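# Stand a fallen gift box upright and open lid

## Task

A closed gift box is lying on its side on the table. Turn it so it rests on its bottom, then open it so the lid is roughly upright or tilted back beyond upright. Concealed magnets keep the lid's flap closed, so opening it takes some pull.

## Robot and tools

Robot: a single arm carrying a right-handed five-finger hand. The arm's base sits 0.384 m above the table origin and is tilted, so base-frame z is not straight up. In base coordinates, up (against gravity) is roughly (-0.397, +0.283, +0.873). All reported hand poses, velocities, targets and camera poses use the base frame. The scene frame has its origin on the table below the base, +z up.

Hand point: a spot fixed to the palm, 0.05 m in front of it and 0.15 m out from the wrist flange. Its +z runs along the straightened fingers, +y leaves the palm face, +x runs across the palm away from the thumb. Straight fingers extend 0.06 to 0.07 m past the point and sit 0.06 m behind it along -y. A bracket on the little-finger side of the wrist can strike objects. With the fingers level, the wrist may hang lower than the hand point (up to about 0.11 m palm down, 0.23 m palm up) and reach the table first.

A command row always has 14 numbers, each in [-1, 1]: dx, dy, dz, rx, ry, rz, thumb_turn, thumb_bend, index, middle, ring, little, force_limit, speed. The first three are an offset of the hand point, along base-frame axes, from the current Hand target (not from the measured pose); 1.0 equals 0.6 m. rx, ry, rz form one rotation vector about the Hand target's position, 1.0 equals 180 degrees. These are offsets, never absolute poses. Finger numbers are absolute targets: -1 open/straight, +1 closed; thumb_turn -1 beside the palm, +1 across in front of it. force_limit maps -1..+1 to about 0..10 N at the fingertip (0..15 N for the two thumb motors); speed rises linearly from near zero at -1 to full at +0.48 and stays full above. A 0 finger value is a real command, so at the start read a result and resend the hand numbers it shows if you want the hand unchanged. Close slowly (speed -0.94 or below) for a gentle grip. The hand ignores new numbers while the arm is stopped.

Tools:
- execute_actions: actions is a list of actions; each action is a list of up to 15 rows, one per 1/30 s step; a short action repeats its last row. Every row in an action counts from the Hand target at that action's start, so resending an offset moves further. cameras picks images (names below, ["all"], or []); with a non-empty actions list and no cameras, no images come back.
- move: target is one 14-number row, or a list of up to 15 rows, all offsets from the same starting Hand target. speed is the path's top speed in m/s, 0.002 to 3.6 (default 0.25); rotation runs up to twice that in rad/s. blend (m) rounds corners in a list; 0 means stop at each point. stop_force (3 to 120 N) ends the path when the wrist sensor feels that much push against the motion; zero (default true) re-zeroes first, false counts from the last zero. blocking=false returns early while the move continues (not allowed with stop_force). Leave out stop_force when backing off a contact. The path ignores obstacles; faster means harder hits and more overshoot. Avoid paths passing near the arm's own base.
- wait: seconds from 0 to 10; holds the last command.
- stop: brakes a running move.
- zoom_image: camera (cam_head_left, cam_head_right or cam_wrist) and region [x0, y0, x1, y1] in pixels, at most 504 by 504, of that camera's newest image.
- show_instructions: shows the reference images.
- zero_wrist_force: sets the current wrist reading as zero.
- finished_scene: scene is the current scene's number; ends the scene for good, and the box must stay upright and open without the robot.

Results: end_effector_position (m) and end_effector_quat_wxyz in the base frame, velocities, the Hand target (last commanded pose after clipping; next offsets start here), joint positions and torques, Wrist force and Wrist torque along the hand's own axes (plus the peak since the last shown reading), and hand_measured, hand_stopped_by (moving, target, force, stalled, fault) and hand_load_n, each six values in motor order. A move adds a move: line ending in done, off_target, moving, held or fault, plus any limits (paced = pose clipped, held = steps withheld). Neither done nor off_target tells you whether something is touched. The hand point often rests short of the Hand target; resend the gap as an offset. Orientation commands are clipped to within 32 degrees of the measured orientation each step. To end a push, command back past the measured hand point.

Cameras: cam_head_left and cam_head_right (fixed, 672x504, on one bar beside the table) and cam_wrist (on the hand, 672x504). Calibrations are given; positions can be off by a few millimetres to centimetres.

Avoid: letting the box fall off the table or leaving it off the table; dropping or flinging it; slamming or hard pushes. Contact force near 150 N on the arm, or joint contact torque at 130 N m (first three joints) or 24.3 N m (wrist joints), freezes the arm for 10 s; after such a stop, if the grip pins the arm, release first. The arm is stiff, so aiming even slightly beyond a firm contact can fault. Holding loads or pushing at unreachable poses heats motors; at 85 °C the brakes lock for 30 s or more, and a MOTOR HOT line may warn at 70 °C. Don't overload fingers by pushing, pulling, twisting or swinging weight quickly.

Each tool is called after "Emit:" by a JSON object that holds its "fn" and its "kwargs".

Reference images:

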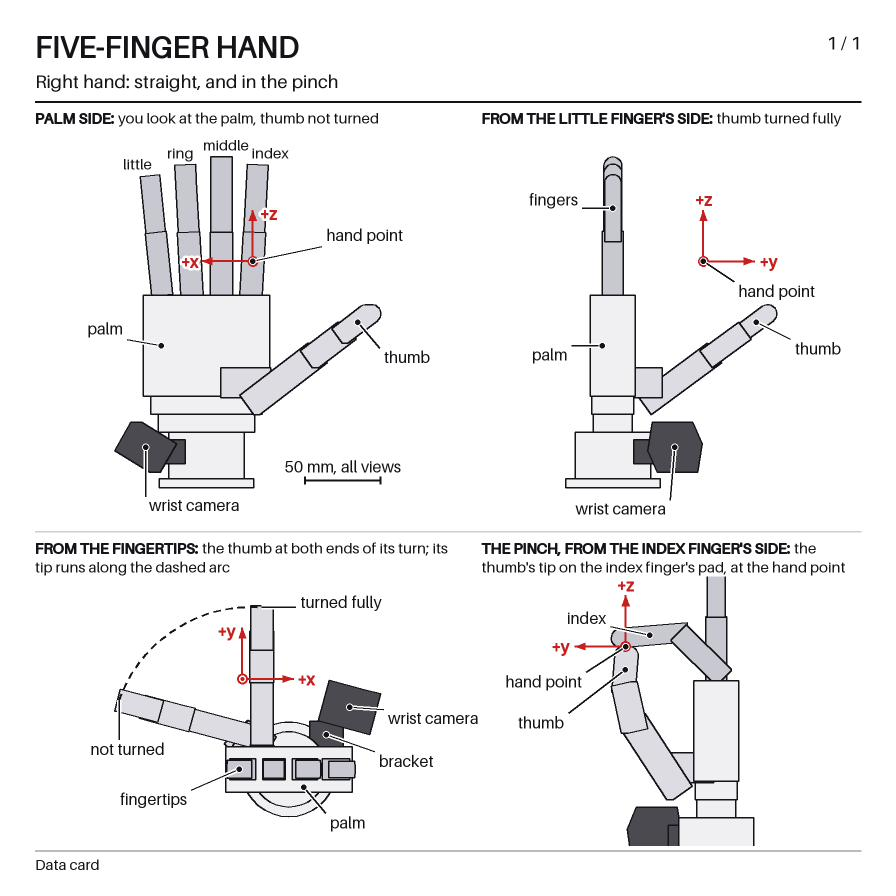

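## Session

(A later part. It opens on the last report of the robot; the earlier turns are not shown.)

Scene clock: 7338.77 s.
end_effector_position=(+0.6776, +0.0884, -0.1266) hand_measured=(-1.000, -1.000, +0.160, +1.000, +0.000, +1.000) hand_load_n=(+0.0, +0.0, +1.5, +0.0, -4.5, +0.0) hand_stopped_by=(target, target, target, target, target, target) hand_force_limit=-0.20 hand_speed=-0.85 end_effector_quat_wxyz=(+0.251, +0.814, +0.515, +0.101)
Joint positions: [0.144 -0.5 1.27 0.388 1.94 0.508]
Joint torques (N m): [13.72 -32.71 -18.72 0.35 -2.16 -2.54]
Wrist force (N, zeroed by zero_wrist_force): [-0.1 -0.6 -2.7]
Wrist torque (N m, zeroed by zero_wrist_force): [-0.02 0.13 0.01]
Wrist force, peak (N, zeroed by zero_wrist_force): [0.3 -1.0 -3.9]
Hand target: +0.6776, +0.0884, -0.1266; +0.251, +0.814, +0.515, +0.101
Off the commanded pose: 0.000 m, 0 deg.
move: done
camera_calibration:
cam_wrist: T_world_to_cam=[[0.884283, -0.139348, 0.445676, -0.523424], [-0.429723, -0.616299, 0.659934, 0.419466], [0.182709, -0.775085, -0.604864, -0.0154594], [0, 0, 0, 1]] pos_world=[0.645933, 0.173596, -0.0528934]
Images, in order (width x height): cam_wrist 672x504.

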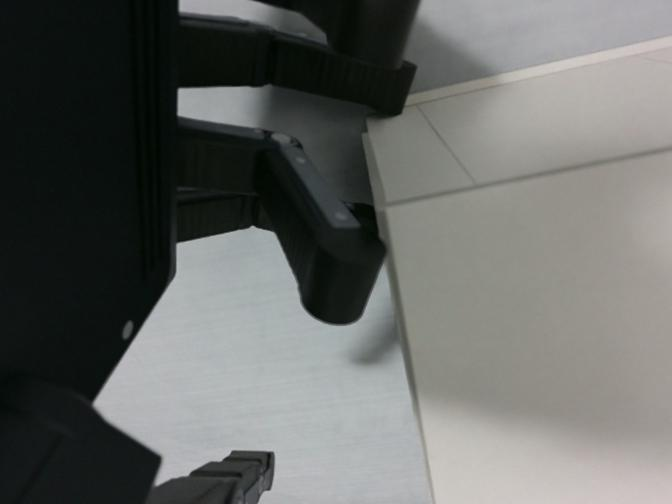

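Emit:
{"fn": "move", "kwargs": {"target": [0, 0, 0, 0, 0, 0, -1.0, -1.0, 0.2, 1, 0, 1, 0.1, -0.85], "speed": 0.004, "cameras": ["cam_wrist"]}}

Emit:
{"fn": "zoom_image", "kwargs": {"camera": "cam_wrist", "region": [330, 40, 490, 270]}}

Scene clock: 7345.43 s.
end_effector_position=(+0.6776, +0.0884, -0.1266) hand_measured=(-1.000, -1.000, +0.200, +1.000, +0.000, +1.000) hand_load_n=(+0.0, +0.0, +1.5, +0.0, -4.0, +0.0) hand_stopped_by=(target, target, target, target, target, target) hand_force_limit=0.10 hand_speed=-0.85 end_effector_quat_wxyz=(+0.251, +0.814, +0.515, +0.101)
Joint positions: [0.144 -0.5 1.27 0.388 1.94 0.508]
Joint torques (N m): [19.22 -33.46 -18.78 1.17 -2.07 -2.47]
Wrist force (N, zeroed by zero_wrist_force): [-0.2 0.3 -2.1]
Wrist torque (N m, zeroed by zero_wrist_force): [-0.03 0.08 0.04]
Wrist force, peak (N, zeroed by zero_wrist_force): [-0.2 -0.5 -3.1]
Hand target: +0.6776, +0.0884, -0.1266; +0.251, +0.814, +0.515, +0.101
Off the commanded pose: 0.000 m, 0 deg.
move: done
camera_calibration:
cam_wrist: T_world_to_cam=[[0.884283, -0.139348, 0.445676, -0.523424], [-0.429723, -0.616299, 0.659934, 0.419466], [0.182709, -0.775085, -0.604864, -0.0154594], [0, 0, 0, 1]] pos_world=[0.645933, 0.173596, -0.0528934]
Images, in order (width x height): cam_wrist 672x504.

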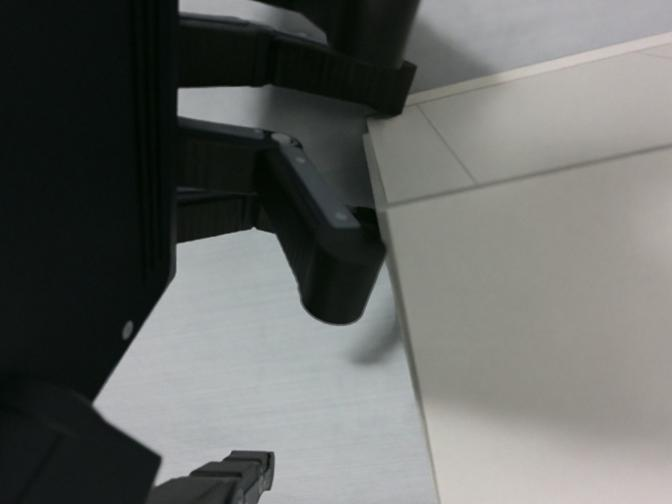

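Scaled by 2.191 from the camera's 672x504 image, which has a finer 960x720 frame.

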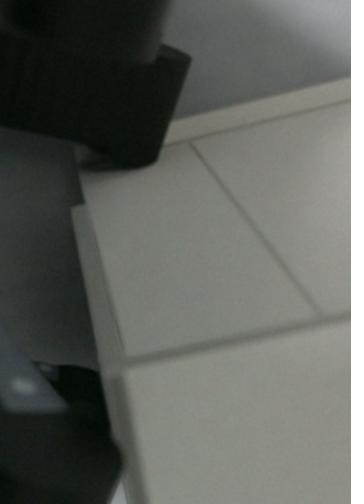

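Emit:
{"fn": "move", "kwargs": {"target": [0, 0, 0, 0, 0, 0, -1.0, -1.0, 0.26, 1, 0, 1, 0.1, -0.85], "speed": 0.004, "cameras": ["cam_wrist"]}}

Emit:
{"fn": "zoom_image", "kwargs": {"camera": "cam_wrist", "region": [330, 40, 490, 270]}}

Scene clock: 7353.07 s.
end_effector_position=(+0.6776, +0.0884, -0.1266) hand_measured=(-1.000, -1.000, +0.260, +1.000, +0.000, +1.000) hand_load_n=(+0.0, +0.0, +2.0, +0.0, -4.0, +0.5) hand_stopped_by=(target, target, target, target, target, target) hand_force_limit=0.10 hand_speed=-0.85 end_effector_quat_wxyz=(+0.251, +0.814, +0.515, +0.101)
Joint positions: [0.144 -0.5 1.27 0.388 1.94 0.508]
Joint torques (N m): [25.33 -34.56 -12.72 2.1 -2.12 -2.52]
Wrist force (N, zeroed by zero_wrist_force): [-0.4 0.3 -1.5]
Wrist torque (N m, zeroed by zero_wrist_force): [0.01 0.10 0.05]
Wrist force, peak (N, zeroed by zero_wrist_force): [-0.3 0.6 -2.4]
Hand target: +0.6776, +0.0884, -0.1266; +0.251, +0.814, +0.515, +0.101
Off the commanded pose: 0.000 m, 0 deg.
move: done
camera_calibration:
cam_wrist: T_world_to_cam=[[0.884283, -0.139348, 0.445676, -0.523424], [-0.429723, -0.616299, 0.659934, 0.419466], [0.182709, -0.775085, -0.604864, -0.0154594], [0, 0, 0, 1]] pos_world=[0.645933, 0.173596, -0.0528934]
Images, in order (width x height): cam_wrist 672x504.

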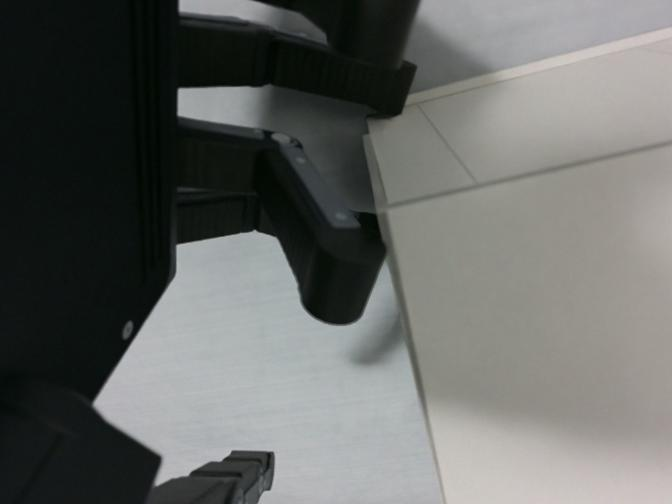

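Scaled by 2.191 from the camera's 672x504 image, which has a finer 960x720 frame.

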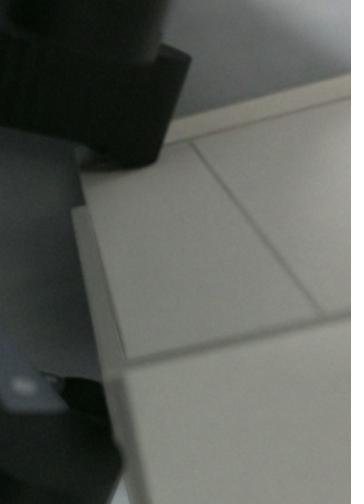

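Emit:
{"fn": "zoom_image", "kwargs": {"camera": "cam_wrist", "region": [335, 190, 405, 260]}}

Scaled by 7.200 from the camera's 672x504 image, which has a finer 960x720 frame.

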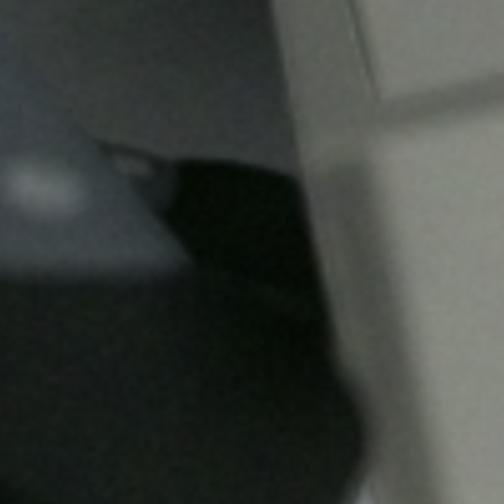

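Emit:
{"fn": "move", "kwargs": {"target": [0, 0, 0, 0, 0, 0, -1.0, -1.0, 0.36, 1, 0, 1, 0.1, -0.8], "speed": 0.004, "cameras": ["cam_wrist"]}}

Emit:
{"fn": "zoom_image", "kwargs": {"camera": "cam_wrist", "region": [330, 80, 490, 270]}}

Scene clock: 7363.97 s.
end_effector_position=(+0.6776, +0.0884, -0.1266) hand_measured=(-1.000, -1.000, +0.360, +1.000, +0.000, +1.000) hand_load_n=(+0.0, -0.5, +1.0, +0.0, -3.5, +0.0) hand_stopped_by=(target, target, target, target, target, target) hand_force_limit=0.10 hand_speed=-0.80 end_effector_quat_wxyz=(+0.251, +0.814, +0.515, +0.101)
Joint positions: [0.144 -0.5 1.27 0.388 1.94 0.508]
Joint torques (N m): [25.14 -34.84 -8.25 3.06 -2.22 -2.47]
Wrist force (N, zeroed by zero_wrist_force): [-0.4 0.5 -1.2]
Wrist torque (N m, zeroed by zero_wrist_force): [-0.05 0.06 0.06]
Wrist force, peak (N, zeroed by zero_wrist_force): [-0.6 0.4 -1.6]
Hand target: +0.6776, +0.0884, -0.1266; +0.251, +0.814, +0.515, +0.101
Off the commanded pose: 0.000 m, 0 deg.
move: done
camera_calibration:
cam_wrist: T_world_to_cam=[[0.884283, -0.139348, 0.445676, -0.523424], [-0.429723, -0.616299, 0.659934, 0.419466], [0.182709, -0.775085, -0.604864, -0.0154594], [0, 0, 0, 1]] pos_world=[0.645933, 0.173596, -0.0528934]
Images, in order (width x height): cam_wrist 672x504.

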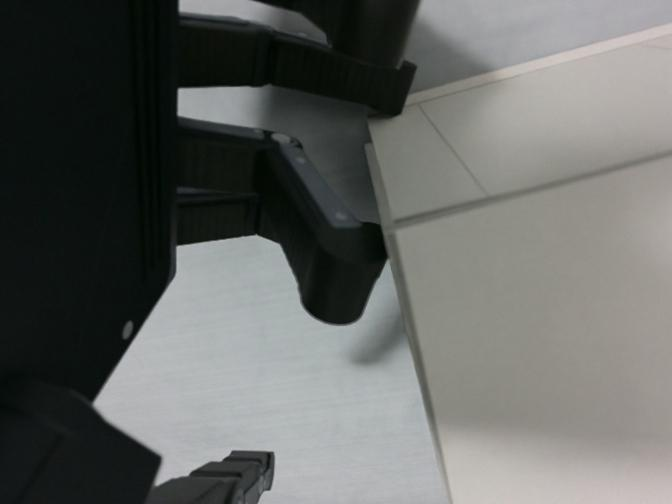

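Scaled by 2.653 from the camera's 672x504 image, which has a finer 960x720 frame.

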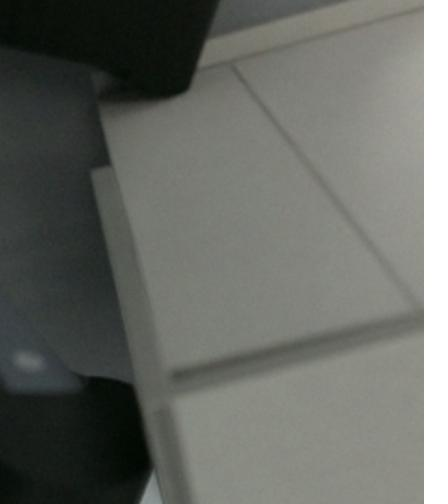

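Emit:
{"fn": "move", "kwargs": {"target": [-0.00437, 0.00077, 0.00158, 0, 0, 0, -1.0, -1.0, 0.45, 1, 0, 1, 0.1, -0.7], "speed": 0.01, "cameras": ["cam_wrist", "cam_head_left"]}}

Emit:
{"fn": "zoom_image", "kwargs": {"camera": "cam_wrist", "region": [330, 80, 490, 270]}}

Scene clock: 7386.33 s.
end_effector_position=(+0.6751, +0.0889, -0.1257) hand_measured=(-1.000, -1.000, +0.450, +1.000, +0.000, +1.000) hand_load_n=(+0.5, +0.0, +0.5, +0.0, +0.0, +0.0) hand_stopped_by=(target, target, target, target, target, target) hand_force_limit=0.10 hand_speed=-0.70 end_effector_quat_wxyz=(+0.251, +0.814, +0.515, +0.101)
Joint positions: [0.145 -0.506 1.28 0.384 1.941 0.51]
Joint torques (N m): [25.9 -57.11 7.45 0.47 2.37 2.3]
Wrist force (N, zeroed by zero_wrist_force): [-0.2 0.0 0.4]
Wrist torque (N m, zeroed by zero_wrist_force): [-0.06 -0.01 -0.07]
Wrist force, peak (N, zeroed by zero_wrist_force): [-0.1 1.4 -1.6]
Hand target: +0.6749, +0.0889, -0.1256; +0.251, +0.814, +0.515, +0.101
Off the commanded pose: 0.000 m, 0 deg.
move: done
camera_calibration:
cam_wrist: T_world_to_cam=[[0.884283, -0.139348, 0.445676, -0.521545], [-0.429723, -0.616299, 0.659934, 0.418106], [0.182709, -0.775085, -0.604864, -0.0140707], [0, 0, 0, 1]] pos_world=[0.643433, 0.174096, -0.0519934]
Images, in order (width x height): cam_head_left 672x504, cam_wrist 672x504.

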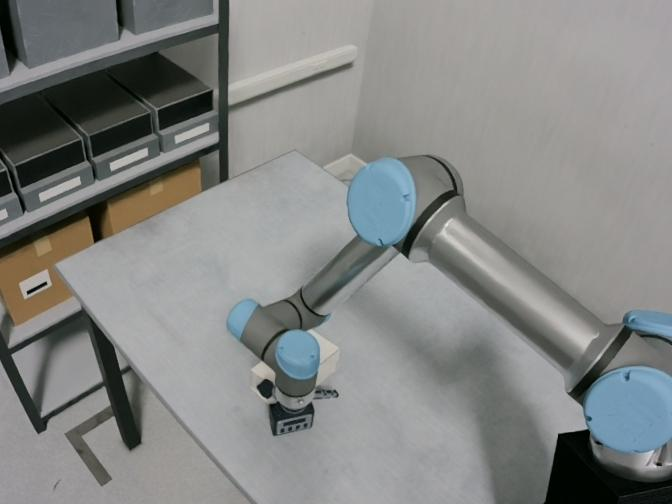

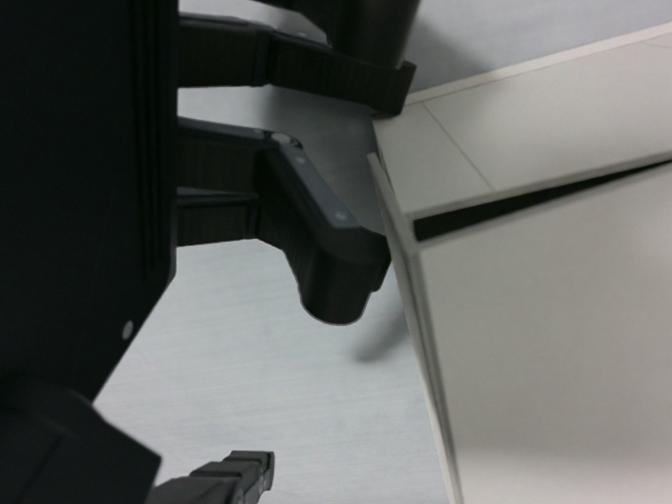

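Scaled by 2.653 from the camera's 672x504 image, which has a finer 960x720 frame.

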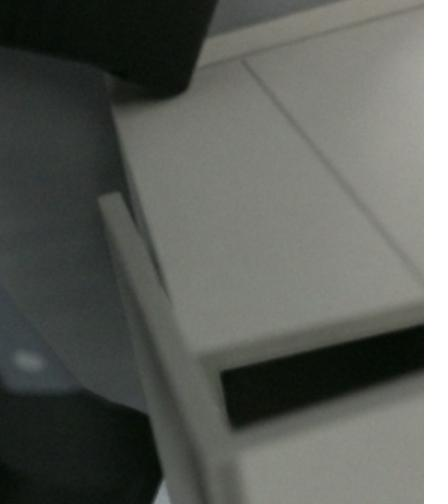

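Emit:
{"fn": "move", "kwargs": {"target": [-0.01311, 0.01321, 0.02412, 0, 0, 0, -1.0, -1.0, 0.45, 1, 0, 1, 0.1, -0.7], "speed": 0.02, "cameras": ["cam_wrist"]}}

Scene clock: 7465.53 s.
end_effector_position=(+0.6672, +0.0967, -0.1113) hand_measured=(-1.000, -1.000, +0.450, +1.000, +0.000, +1.000) hand_load_n=(+0.0, -0.5, +0.5, +0.0, +0.0, +0.0) hand_stopped_by=(target, target, target, target, target, target) hand_force_limit=0.10 hand_speed=-0.70 end_effector_quat_wxyz=(+0.251, +0.814, +0.515, +0.101)
Joint positions: [0.161 -0.537 1.302 0.398 1.947 0.525]
Joint torques (N m): [26.29 -57.67 7.24 4.27 2.29 2.12]
Wrist force (N, zeroed by zero_wrist_force): [-0.1 0.1 0.1]
Wrist torque (N m, zeroed by zero_wrist_force): [-0.01 -0.01 -0.07]
Wrist force, peak (N, zeroed by zero_wrist_force): [-0.3 0.6 0.3]
Hand target: +0.6671, +0.0968, -0.1111; +0.251, +0.814, +0.515, +0.101
Off the commanded pose: 0.000 m, 0 deg.
move: done
camera_calibration:
cam_wrist: T_world_to_cam=[[0.884283, -0.139348, 0.445676, -0.519845], [-0.429723, -0.616299, 0.659934, 0.410081], [0.182709, -0.775085, -0.604864, 0.0020679], [0, 0, 0, 1]] pos_world=[0.635533, 0.181896, -0.0376934]
Images, in order (width x height): cam_wrist 672x504.

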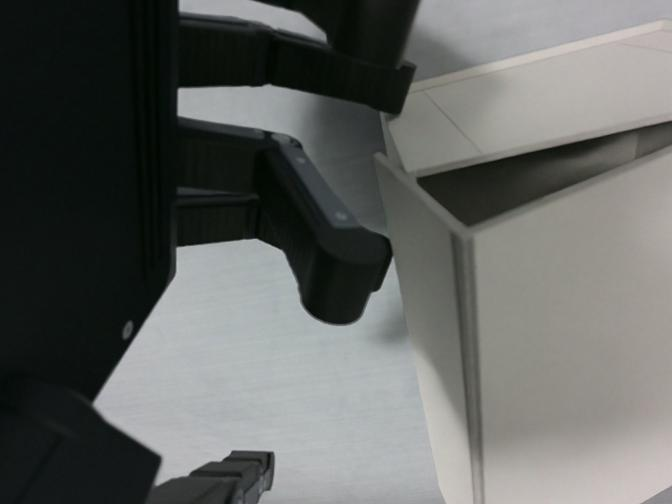

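Emit:
{"fn": "move", "kwargs": {"target": [[-0.00989, 0.00883, 0.02777, 0, 0, 0, -1.0, -1.0, 0.45, 1, 0, 1, 0.1, -0.7], [-0.01098, 0.01788, 0.05832, 0, 0, 0, -1.0, -1.0, 0.45, 1, 0, 1, 0.1, -0.7]], "speed": 0.03, "blend": 0.004, "cameras": ["cam_wrist"]}}

Scene clock: 7474.17 s.
end_effector_position=(+0.6605, +0.1075, -0.0763) hand_measured=(-1.000, -1.000, +0.450, +1.000, +0.000, +1.000) hand_load_n=(+0.0, +0.0, +0.0, +0.0, +0.0, +0.5) hand_stopped_by=(target, target, target, target, target, target) hand_force_limit=0.10 hand_speed=-0.70 end_effector_quat_wxyz=(+0.251, +0.814, +0.515, +0.101)
Joint positions: [0.182 -0.596 1.316 0.451 1.956 0.546]
Joint torques (N m): [26.26 -57.33 -20.25 4.34 2.4 2.25]
Wrist force (N, zeroed by zero_wrist_force): [-0.2 0.1 0.4]
Wrist torque (N m, zeroed by zero_wrist_force): [-0.02 -0.02 -0.03]
Wrist force, peak (N, zeroed by zero_wrist_force): [-0.1 -0.3 0.6]
Hand target: +0.6605, +0.1076, -0.0762; +0.251, +0.814, +0.515, +0.101
Off the commanded pose: 0.000 m, 0 deg.
move: done
camera_calibration:
cam_wrist: T_world_to_cam=[[0.884283, -0.139348, 0.445676, -0.528014], [-0.429723, -0.616299, 0.659934, 0.39076], [0.182709, -0.775085, -0.604864, 0.0328332], [0, 0, 0, 1]] pos_world=[0.628833, 0.192696, -0.00269339]
Images, in order (width x height): cam_wrist 672x504.

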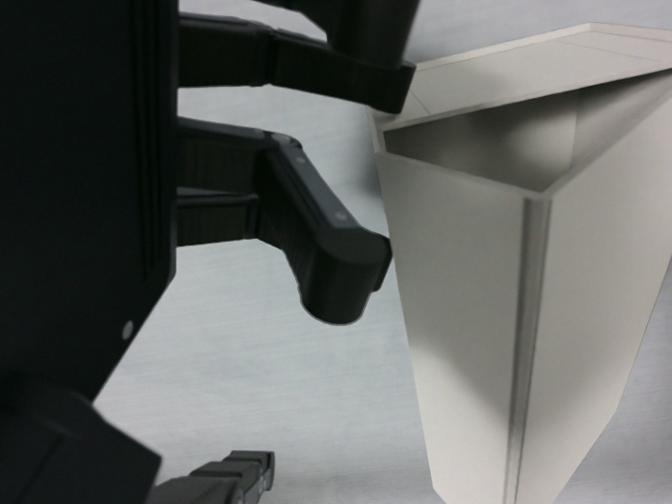

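Emit:
{"fn": "move", "kwargs": {"target": [[0.00307, 0.00878, 0.03062, 0, 0, 0, -1.0, -1.0, 0.45, 1, 0, 1, 0.1, -0.7], [0.01004, 0.01702, 0.06033, 0, 0, 0, -1.0, -1.0, 0.45, 1, 0, 1, 0.1, -0.7]], "speed": 0.03, "blend": 0.004, "cameras": ["cam_wrist", "cam_head_left"]}}

Scene clock: 7484.90 s.
end_effector_position=(+0.6665, +0.1177, -0.0401) hand_measured=(-1.000, -1.000, +0.450, +1.000, +0.000, +1.000) hand_load_n=(+0.0, +0.0, +0.0, +0.0, +0.0, +0.0) hand_stopped_by=(target, target, target, target, target, target) hand_force_limit=0.10 hand_speed=-0.70 end_effector_quat_wxyz=(+0.251, +0.814, +0.515, +0.101)
Joint positions: [0.198 -0.632 1.276 0.534 1.962 0.562]
Joint torques (N m): [25.4 -58.76 -21.74 4.25 2.26 2.23]
Wrist force (N, zeroed by zero_wrist_force): [0.0 0.0 0.2]
Wrist torque (N m, zeroed by zero_wrist_force): [-0.05 -0.03 -0.06]
Wrist force, peak (N, zeroed by zero_wrist_force): [0.2 -0.2 0.6]
Hand target: +0.6665, +0.1178, -0.0400; +0.251, +0.814, +0.515, +0.101
Off the commanded pose: 0.000 m, 0 deg.
move: done
camera_calibration:
cam_wrist: T_world_to_cam=[[0.884283, -0.139348, 0.445676, -0.548032], [-0.429723, -0.616299, 0.659934, 0.375735], [0.182709, -0.775085, -0.604864, 0.0615389], [0, 0, 0, 1]] pos_world=[0.634833, 0.202896, 0.0335066]
Images, in order (width x height): cam_head_left 672x504, cam_wrist 672x504.

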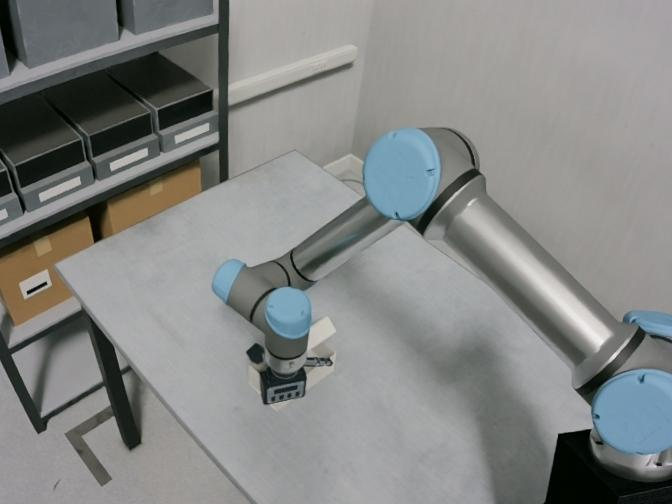

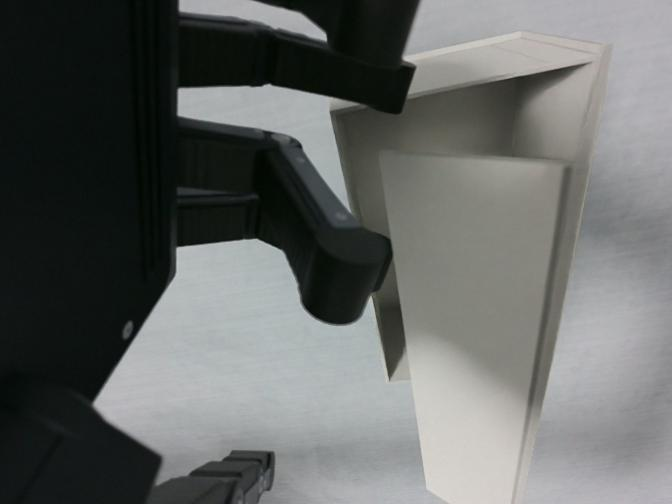

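Emit:
{"fn": "move", "kwargs": {"target": [[0.01027, 0.00741, 0.02766, 0, 0, 0, -1.0, -1.0, 0.45, 1, 0, 1, 0.1, -0.7], [0.0254, 0.01383, 0.05307, 0, 0, 0, -1.0, -1.0, 0.45, 1, 0, 1, 0.1, -0.7], [0.0447, 0.01916, 0.07577, 0, 0, 0, -1.0, -1.0, 0.45, 1, 0, 1, 0.1, -0.7]], "speed": 0.03, "blend": 0.005, "cameras": ["cam_wrist", "cam_head_left"]}}

Scene clock: 7496.97 s.
end_effector_position=(+0.6933, +0.1292, +0.0054) hand_measured=(-1.000, -1.000, +0.450, +1.000, +0.000, +1.000) hand_load_n=(+0.0, +0.0, +0.0, +0.0, +0.0, +0.0) hand_stopped_by=(target, target, target, target, target, target) hand_force_limit=0.10 hand_speed=-0.70 end_effector_quat_wxyz=(+0.251, +0.814, +0.515, +0.101)
Joint positions: [0.208 -0.63 1.135 0.676 1.966 0.572]
Joint torques (N m): [26.6 -35.87 -22.75 4.03 2.32 2.35]
Wrist force (N, zeroed by zero_wrist_force): [0.2 0.4 0.1]
Wrist torque (N m, zeroed by zero_wrist_force): [0.01 -0.06 -0.04]
Wrist force, peak (N, zeroed by zero_wrist_force): [0.4 -0.2 0.6]
Hand target: +0.6933, +0.1293, +0.0055; +0.251, +0.814, +0.515, +0.101
Off the commanded pose: 0.000 m, 0 deg.
move: done
camera_calibration:
cam_wrist: T_world_to_cam=[[0.884283, -0.139348, 0.445676, -0.590406], [-0.429723, -0.616299, 0.659934, 0.364312], [0.182709, -0.775085, -0.604864, 0.093077], [0, 0, 0, 1]] pos_world=[0.661633, 0.214396, 0.0790066]
Images, in order (width x height): cam_head_left 672x504, cam_wrist 672x504.

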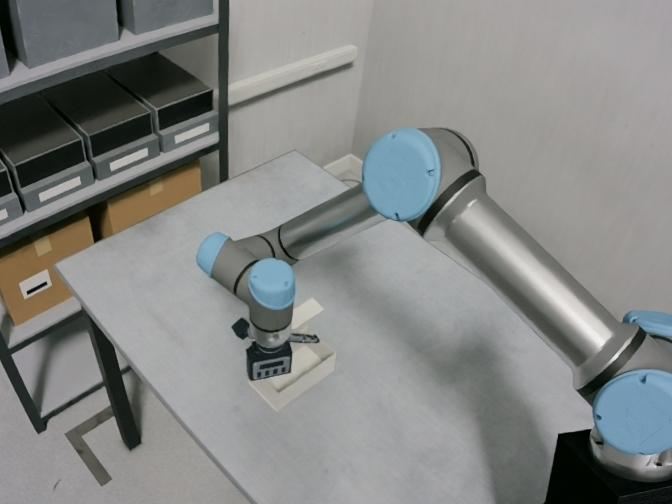

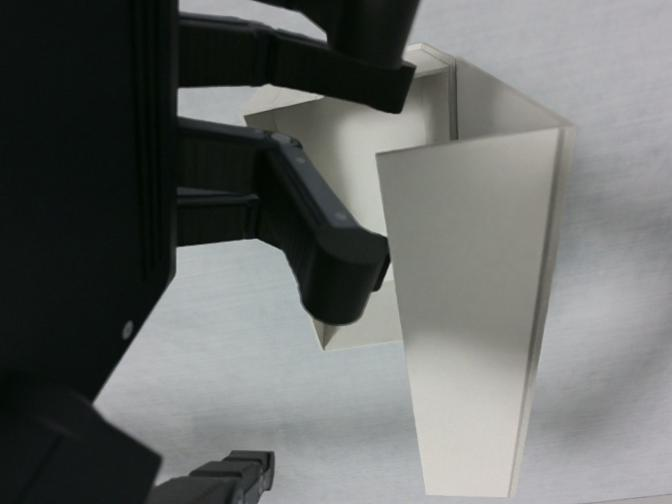

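Emit:
{"fn": "move", "kwargs": {"target": [0.0233, 0.00342, 0.01712, 0, 0, 0, -1.0, -1.0, 0.45, 1, 0, 1, 0.1, -0.7], "speed": 0.03, "cameras": ["cam_wrist", "cam_head_left"]}}

Scene clock: 7505.17 s.
end_effector_position=(+0.7072, +0.1313, +0.0157) hand_measured=(-1.000, -1.000, +0.450, +1.000, +0.000, +1.000) hand_load_n=(+0.0, +0.0, +0.0, +0.0, +0.0, +0.0) hand_stopped_by=(target, target, target, target, target, target) hand_force_limit=0.10 hand_speed=-0.70 end_effector_quat_wxyz=(+0.251, +0.814, +0.515, +0.101)
Joint positions: [0.207 -0.61 1.065 0.725 1.965 0.571]
Joint torques (N m): [15.21 -36.91 -24.36 4.07 -1.46 -0.4]
Wrist force (N, zeroed by zero_wrist_force): [-0.3 0.1 0.2]
Wrist torque (N m, zeroed by zero_wrist_force): [-0.06 0.00 0.03]
Wrist force, peak (N, zeroed by zero_wrist_force): [0.3 0.5 0.2]
Hand target: +0.7073, +0.1313, +0.0158; +0.251, +0.814, +0.515, +0.101
Off the commanded pose: 0.000 m, 0 deg.
move: done
camera_calibration:
cam_wrist: T_world_to_cam=[[0.884304, -0.139224, 0.445671, -0.607125], [-0.429637, -0.616344, 0.659948, 0.364776], [0.182806, -0.775072, -0.604852, 0.0983073], [0, 0, 0, 1]] pos_world=[0.675633, 0.216496, 0.0893067]
Images, in order (width x height): cam_head_left 672x504, cam_wrist 672x504.

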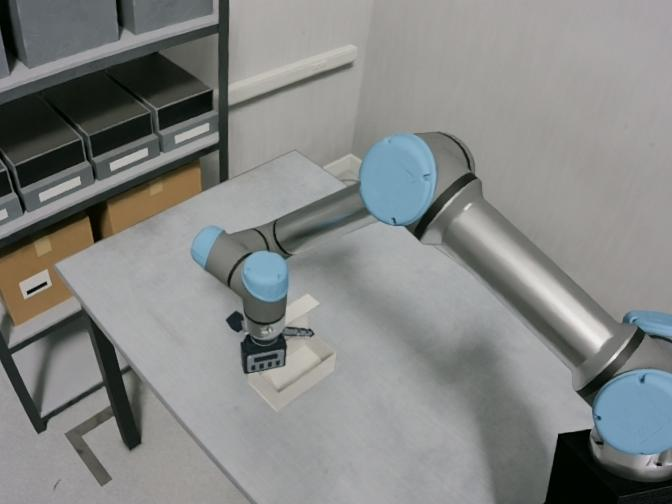

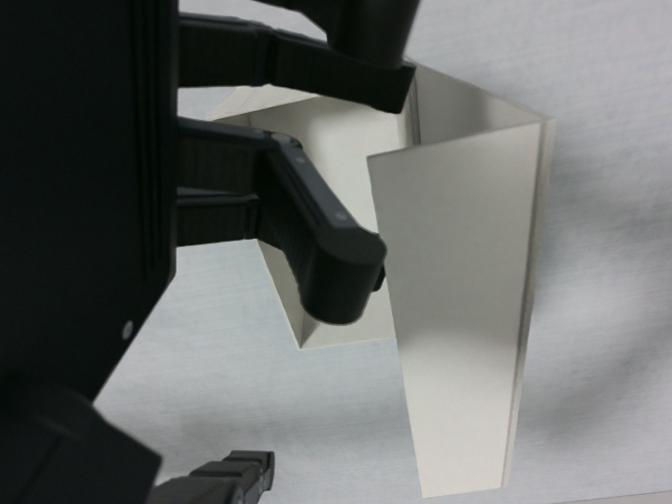

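Emit:
{"fn": "move", "kwargs": {"target": [0.0305, 0.0018, 0.0133, 0, 0, 0, -1.0, -1.0, 0.45, 1, 0, 1, 0.1, -0.7], "speed": 0.03, "cameras": ["cam_wrist", "cam_head_left", "cam_head_right"]}}

Scene clock: 7511.90 s.
end_effector_position=(+0.7256, +0.1324, +0.0237) hand_measured=(-1.000, -1.000, +0.450, +1.000, +0.000, +1.000) hand_load_n=(+0.0, +0.0, +0.0, +0.0, +0.0, +0.0) hand_stopped_by=(target, target, target, target, target, target) hand_force_limit=0.10 hand_speed=-0.70 end_effector_quat_wxyz=(+0.251, +0.814, +0.515, +0.101)
Joint positions: [0.203 -0.575 0.974 0.781 1.963 0.566]
Joint torques (N m): [15.21 -38.37 -25.19 4.27 -2.13 -2.14]
Wrist force (N, zeroed by zero_wrist_force): [-0.4 0.0 0.5]
Wrist torque (N m, zeroed by zero_wrist_force): [-0.07 0.02 0.03]
Wrist force, peak (N, zeroed by zero_wrist_force): [-0.3 0.5 0.5]
Hand target: +0.7256, +0.1324, +0.0238; +0.251, +0.814, +0.515, +0.101
Off the commanded pose: 0.000 m, 0 deg.
move: done
camera_calibration:
cam_wrist: T_world_to_cam=[[0.884266, -0.139279, 0.445729, -0.626732], [-0.429715, -0.616333, 0.659908, 0.368026], [0.182806, -0.775071, -0.604853, 0.100714], [0, 0, 0, 1]] pos_world=[0.693933, 0.217596, 0.0974064]

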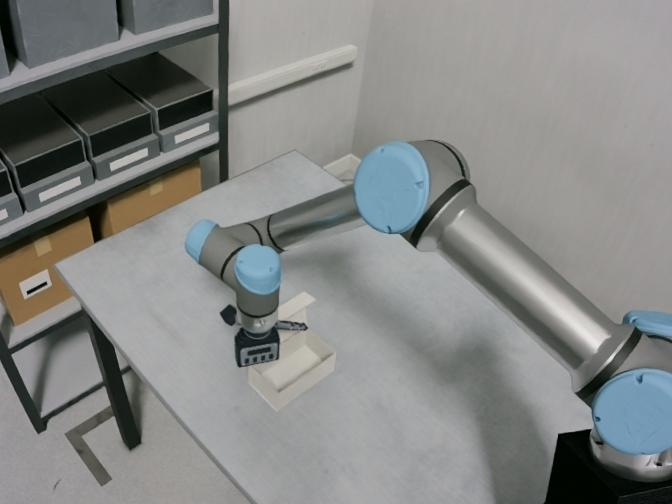

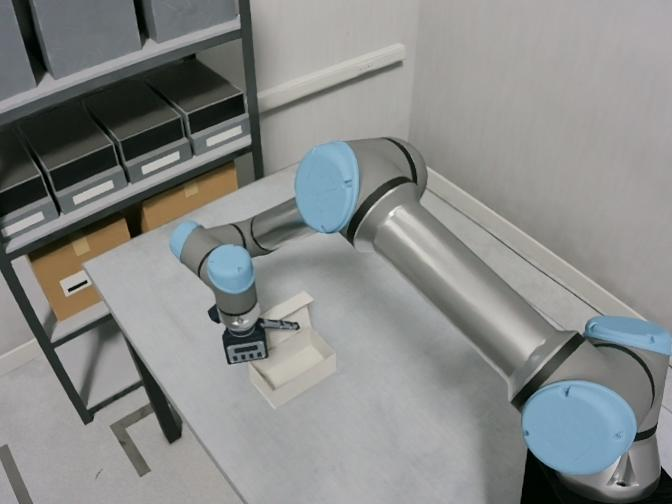

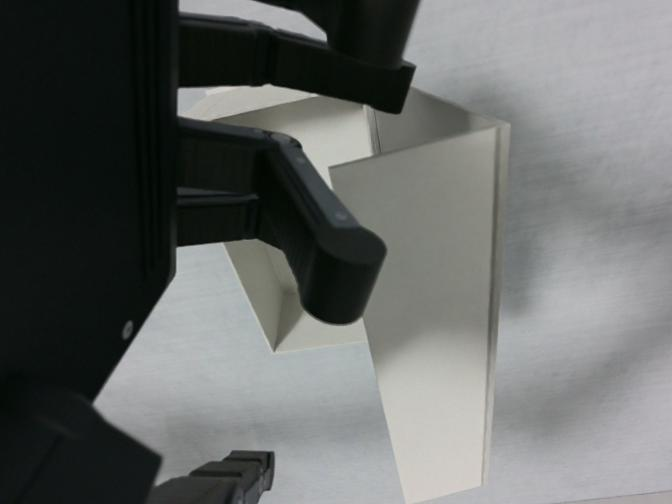

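Emit:
{"fn": "zoom_image", "kwargs": {"camera": "cam_head_left", "region": [210, 230, 370, 420]}}

Emit:
{"fn": "zoom_image", "kwargs": {"camera": "cam_wrist", "region": [300, 100, 540, 350]}}

Scaled by 2.653 from the camera's 672x504 image, which has a finer 960x720 frame.

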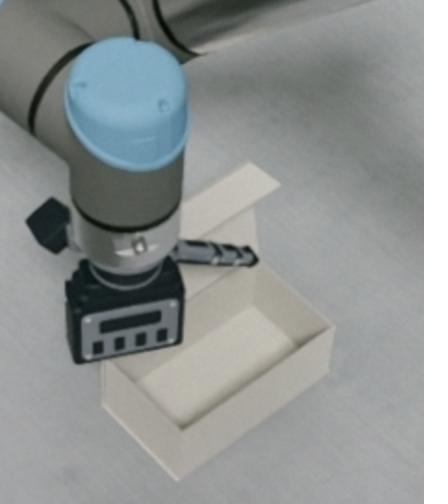

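Scaled by 2.016 from the camera's 672x504 image, which has a finer 960x720 frame.

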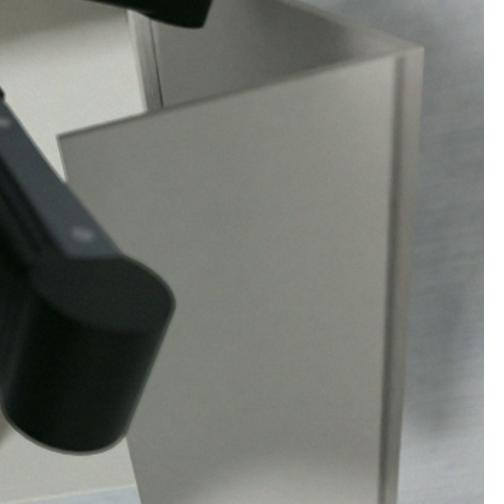

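Emit:
{"fn": "move", "kwargs": {"target": [0.0229, 0.00135, 0.00997, 0, 0, 0, -1.0, -1.0, 0.45, 1, 0, 1, 0.1, -0.7], "speed": 0.03, "cameras": ["cam_wrist", "cam_head_left"]}}

Emit:
{"fn": "zoom_image", "kwargs": {"camera": "cam_head_left", "region": [210, 230, 370, 420]}}

Scene clock: 7559.83 s.
end_effector_position=(+0.7393, +0.1332, +0.0297) hand_measured=(-1.000, -1.000, +0.450, +1.000, +0.000, +1.000) hand_load_n=(+0.0, +0.0, +0.0, +0.0, +0.0, +0.0) hand_stopped_by=(target, target, target, target, target, target) hand_force_limit=0.10 hand_speed=-0.70 end_effector_quat_wxyz=(+0.251, +0.814, +0.515, +0.101)
Joint positions: [0.199 -0.546 0.899 0.825 1.962 0.563]
Joint torques (N m): [15.94 -39.06 -26.11 4.26 -1.76 -1.62]
Wrist force (N, zeroed by zero_wrist_force): [0.1 0.1 0.0]
Wrist torque (N m, zeroed by zero_wrist_force): [-0.03 -0.04 0.03]
Wrist force, peak (N, zeroed by zero_wrist_force): [-0.2 0.0 0.6]
Hand target: +0.7394, +0.1332, +0.0297; +0.251, +0.814, +0.515, +0.101
Off the commanded pose: 0.000 m, 0 deg.
move: done
camera_calibration:
cam_wrist: T_world_to_cam=[[0.884266, -0.139279, 0.445729, -0.641365], [-0.429715, -0.616333, 0.659908, 0.370513], [0.182806, -0.775071, -0.604853, 0.102398], [0, 0, 0, 1]] pos_world=[0.707633, 0.218396, 0.103306]
Images, in order (width x height): cam_head_left 672x504, cam_wrist 672x504.

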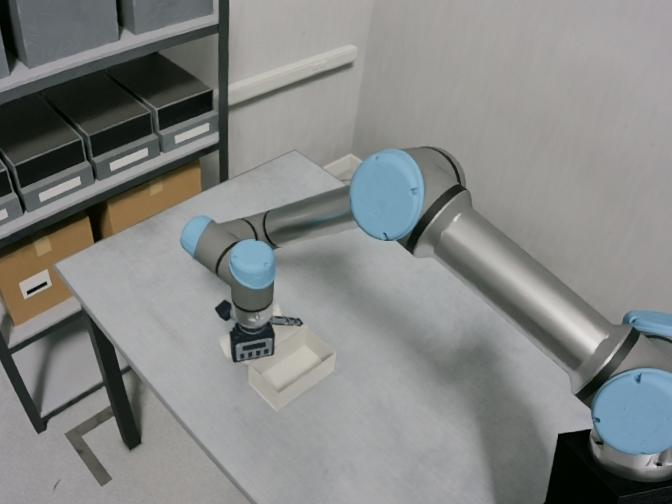

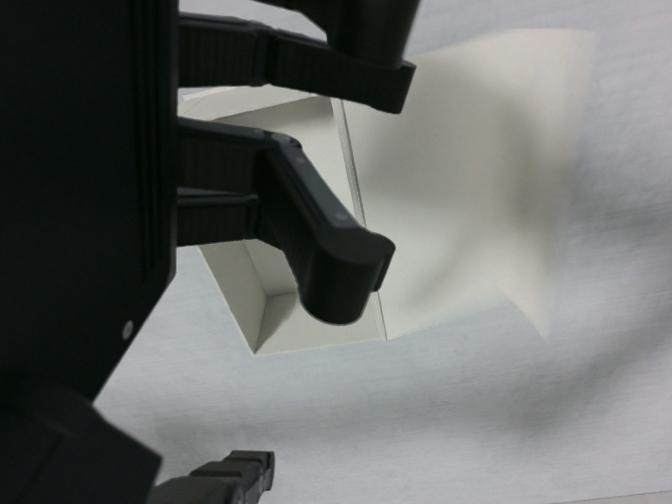

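Scaled by 2.653 from the camera's 672x504 image, which has a finer 960x720 frame.

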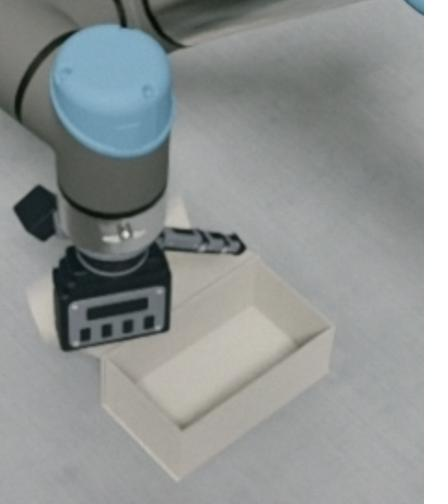

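Emit:
{"fn": "move", "kwargs": {"target": [[-0.0397, 0.02837, 0.0873, 0, 0, 0, -1.0, -1.0, 0.45, 1, 0, 1, 0.1, -0.7], [-0.1388, 0.025, 0.0491, 0, 0, 0, -1.0, -1.0, 0.45, 1, 0, 1, 0.1, -0.7]], "speed": 0.15, "blend": 0.02, "cameras": ["cam_wrist", "cam_head_left", "cam_head_right"]}}

Scene clock: 7568.27 s.
end_effector_position=(+0.6562, +0.1482, +0.0592) hand_measured=(-1.000, -1.000, +0.450, +1.000, +0.000, +1.000) hand_load_n=(+0.0, +0.0, +0.0, +0.0, +0.0, +0.5) hand_stopped_by=(target, target, target, target, target, target) hand_force_limit=0.10 hand_speed=-0.70 end_effector_quat_wxyz=(+0.251, +0.814, +0.515, +0.101)
Joint positions: [0.255 -0.748 1.214 0.734 1.983 0.619]
Joint torques (N m): [26.48 -59.04 2.96 0.4 -2.23 -2.59]
Wrist force (N, zeroed by zero_wrist_force): [0.0 0.1 0.3]
Wrist torque (N m, zeroed by zero_wrist_force): [-0.07 -0.04 0.03]
Wrist force, peak (N, zeroed by zero_wrist_force): [-0.2 0.1 1.2]
Hand target: +0.6561, +0.1482, +0.0592; +0.251, +0.814, +0.515, +0.101
Off the commanded pose: 0.000 m, 0 deg.
move: done
camera_calibration:
cam_wrist: T_world_to_cam=[[0.88431, -0.139386, 0.44561, -0.578929], [-0.429714, -0.616222, 0.660012, 0.324541], [0.182598, -0.77514, -0.604827, 0.147202], [0, 0, 0, 1]] pos_world=[0.624534, 0.233397, 0.132807]

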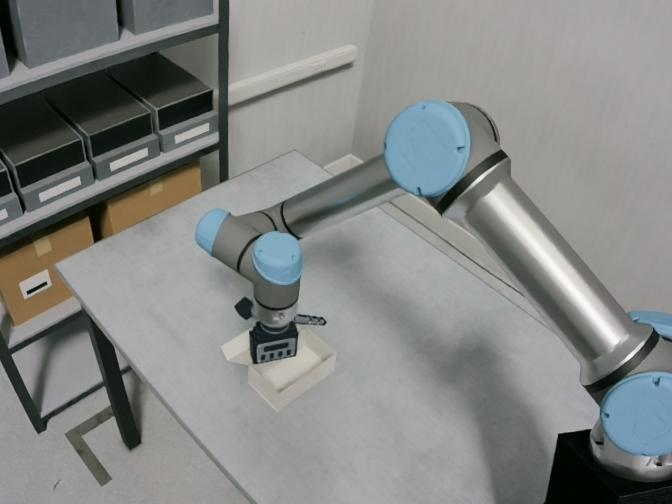

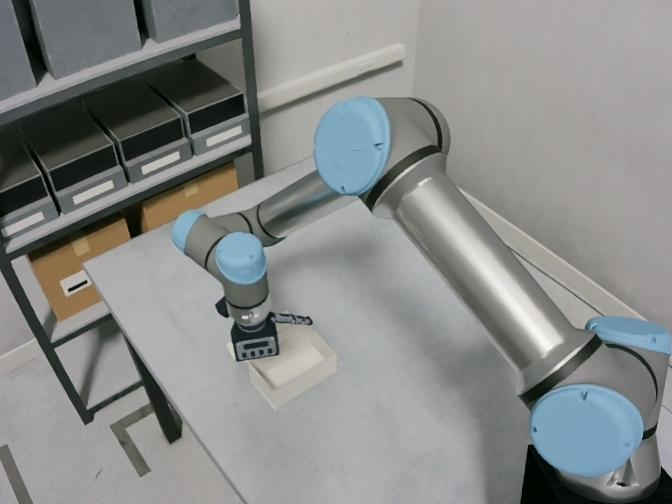

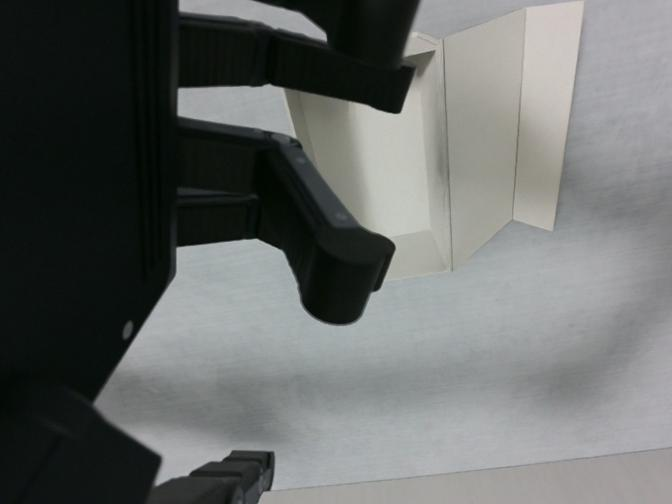

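Emit:
{"fn": "finished_scene", "kwargs": {"scene": 2}}

The scene is finished: the task was done.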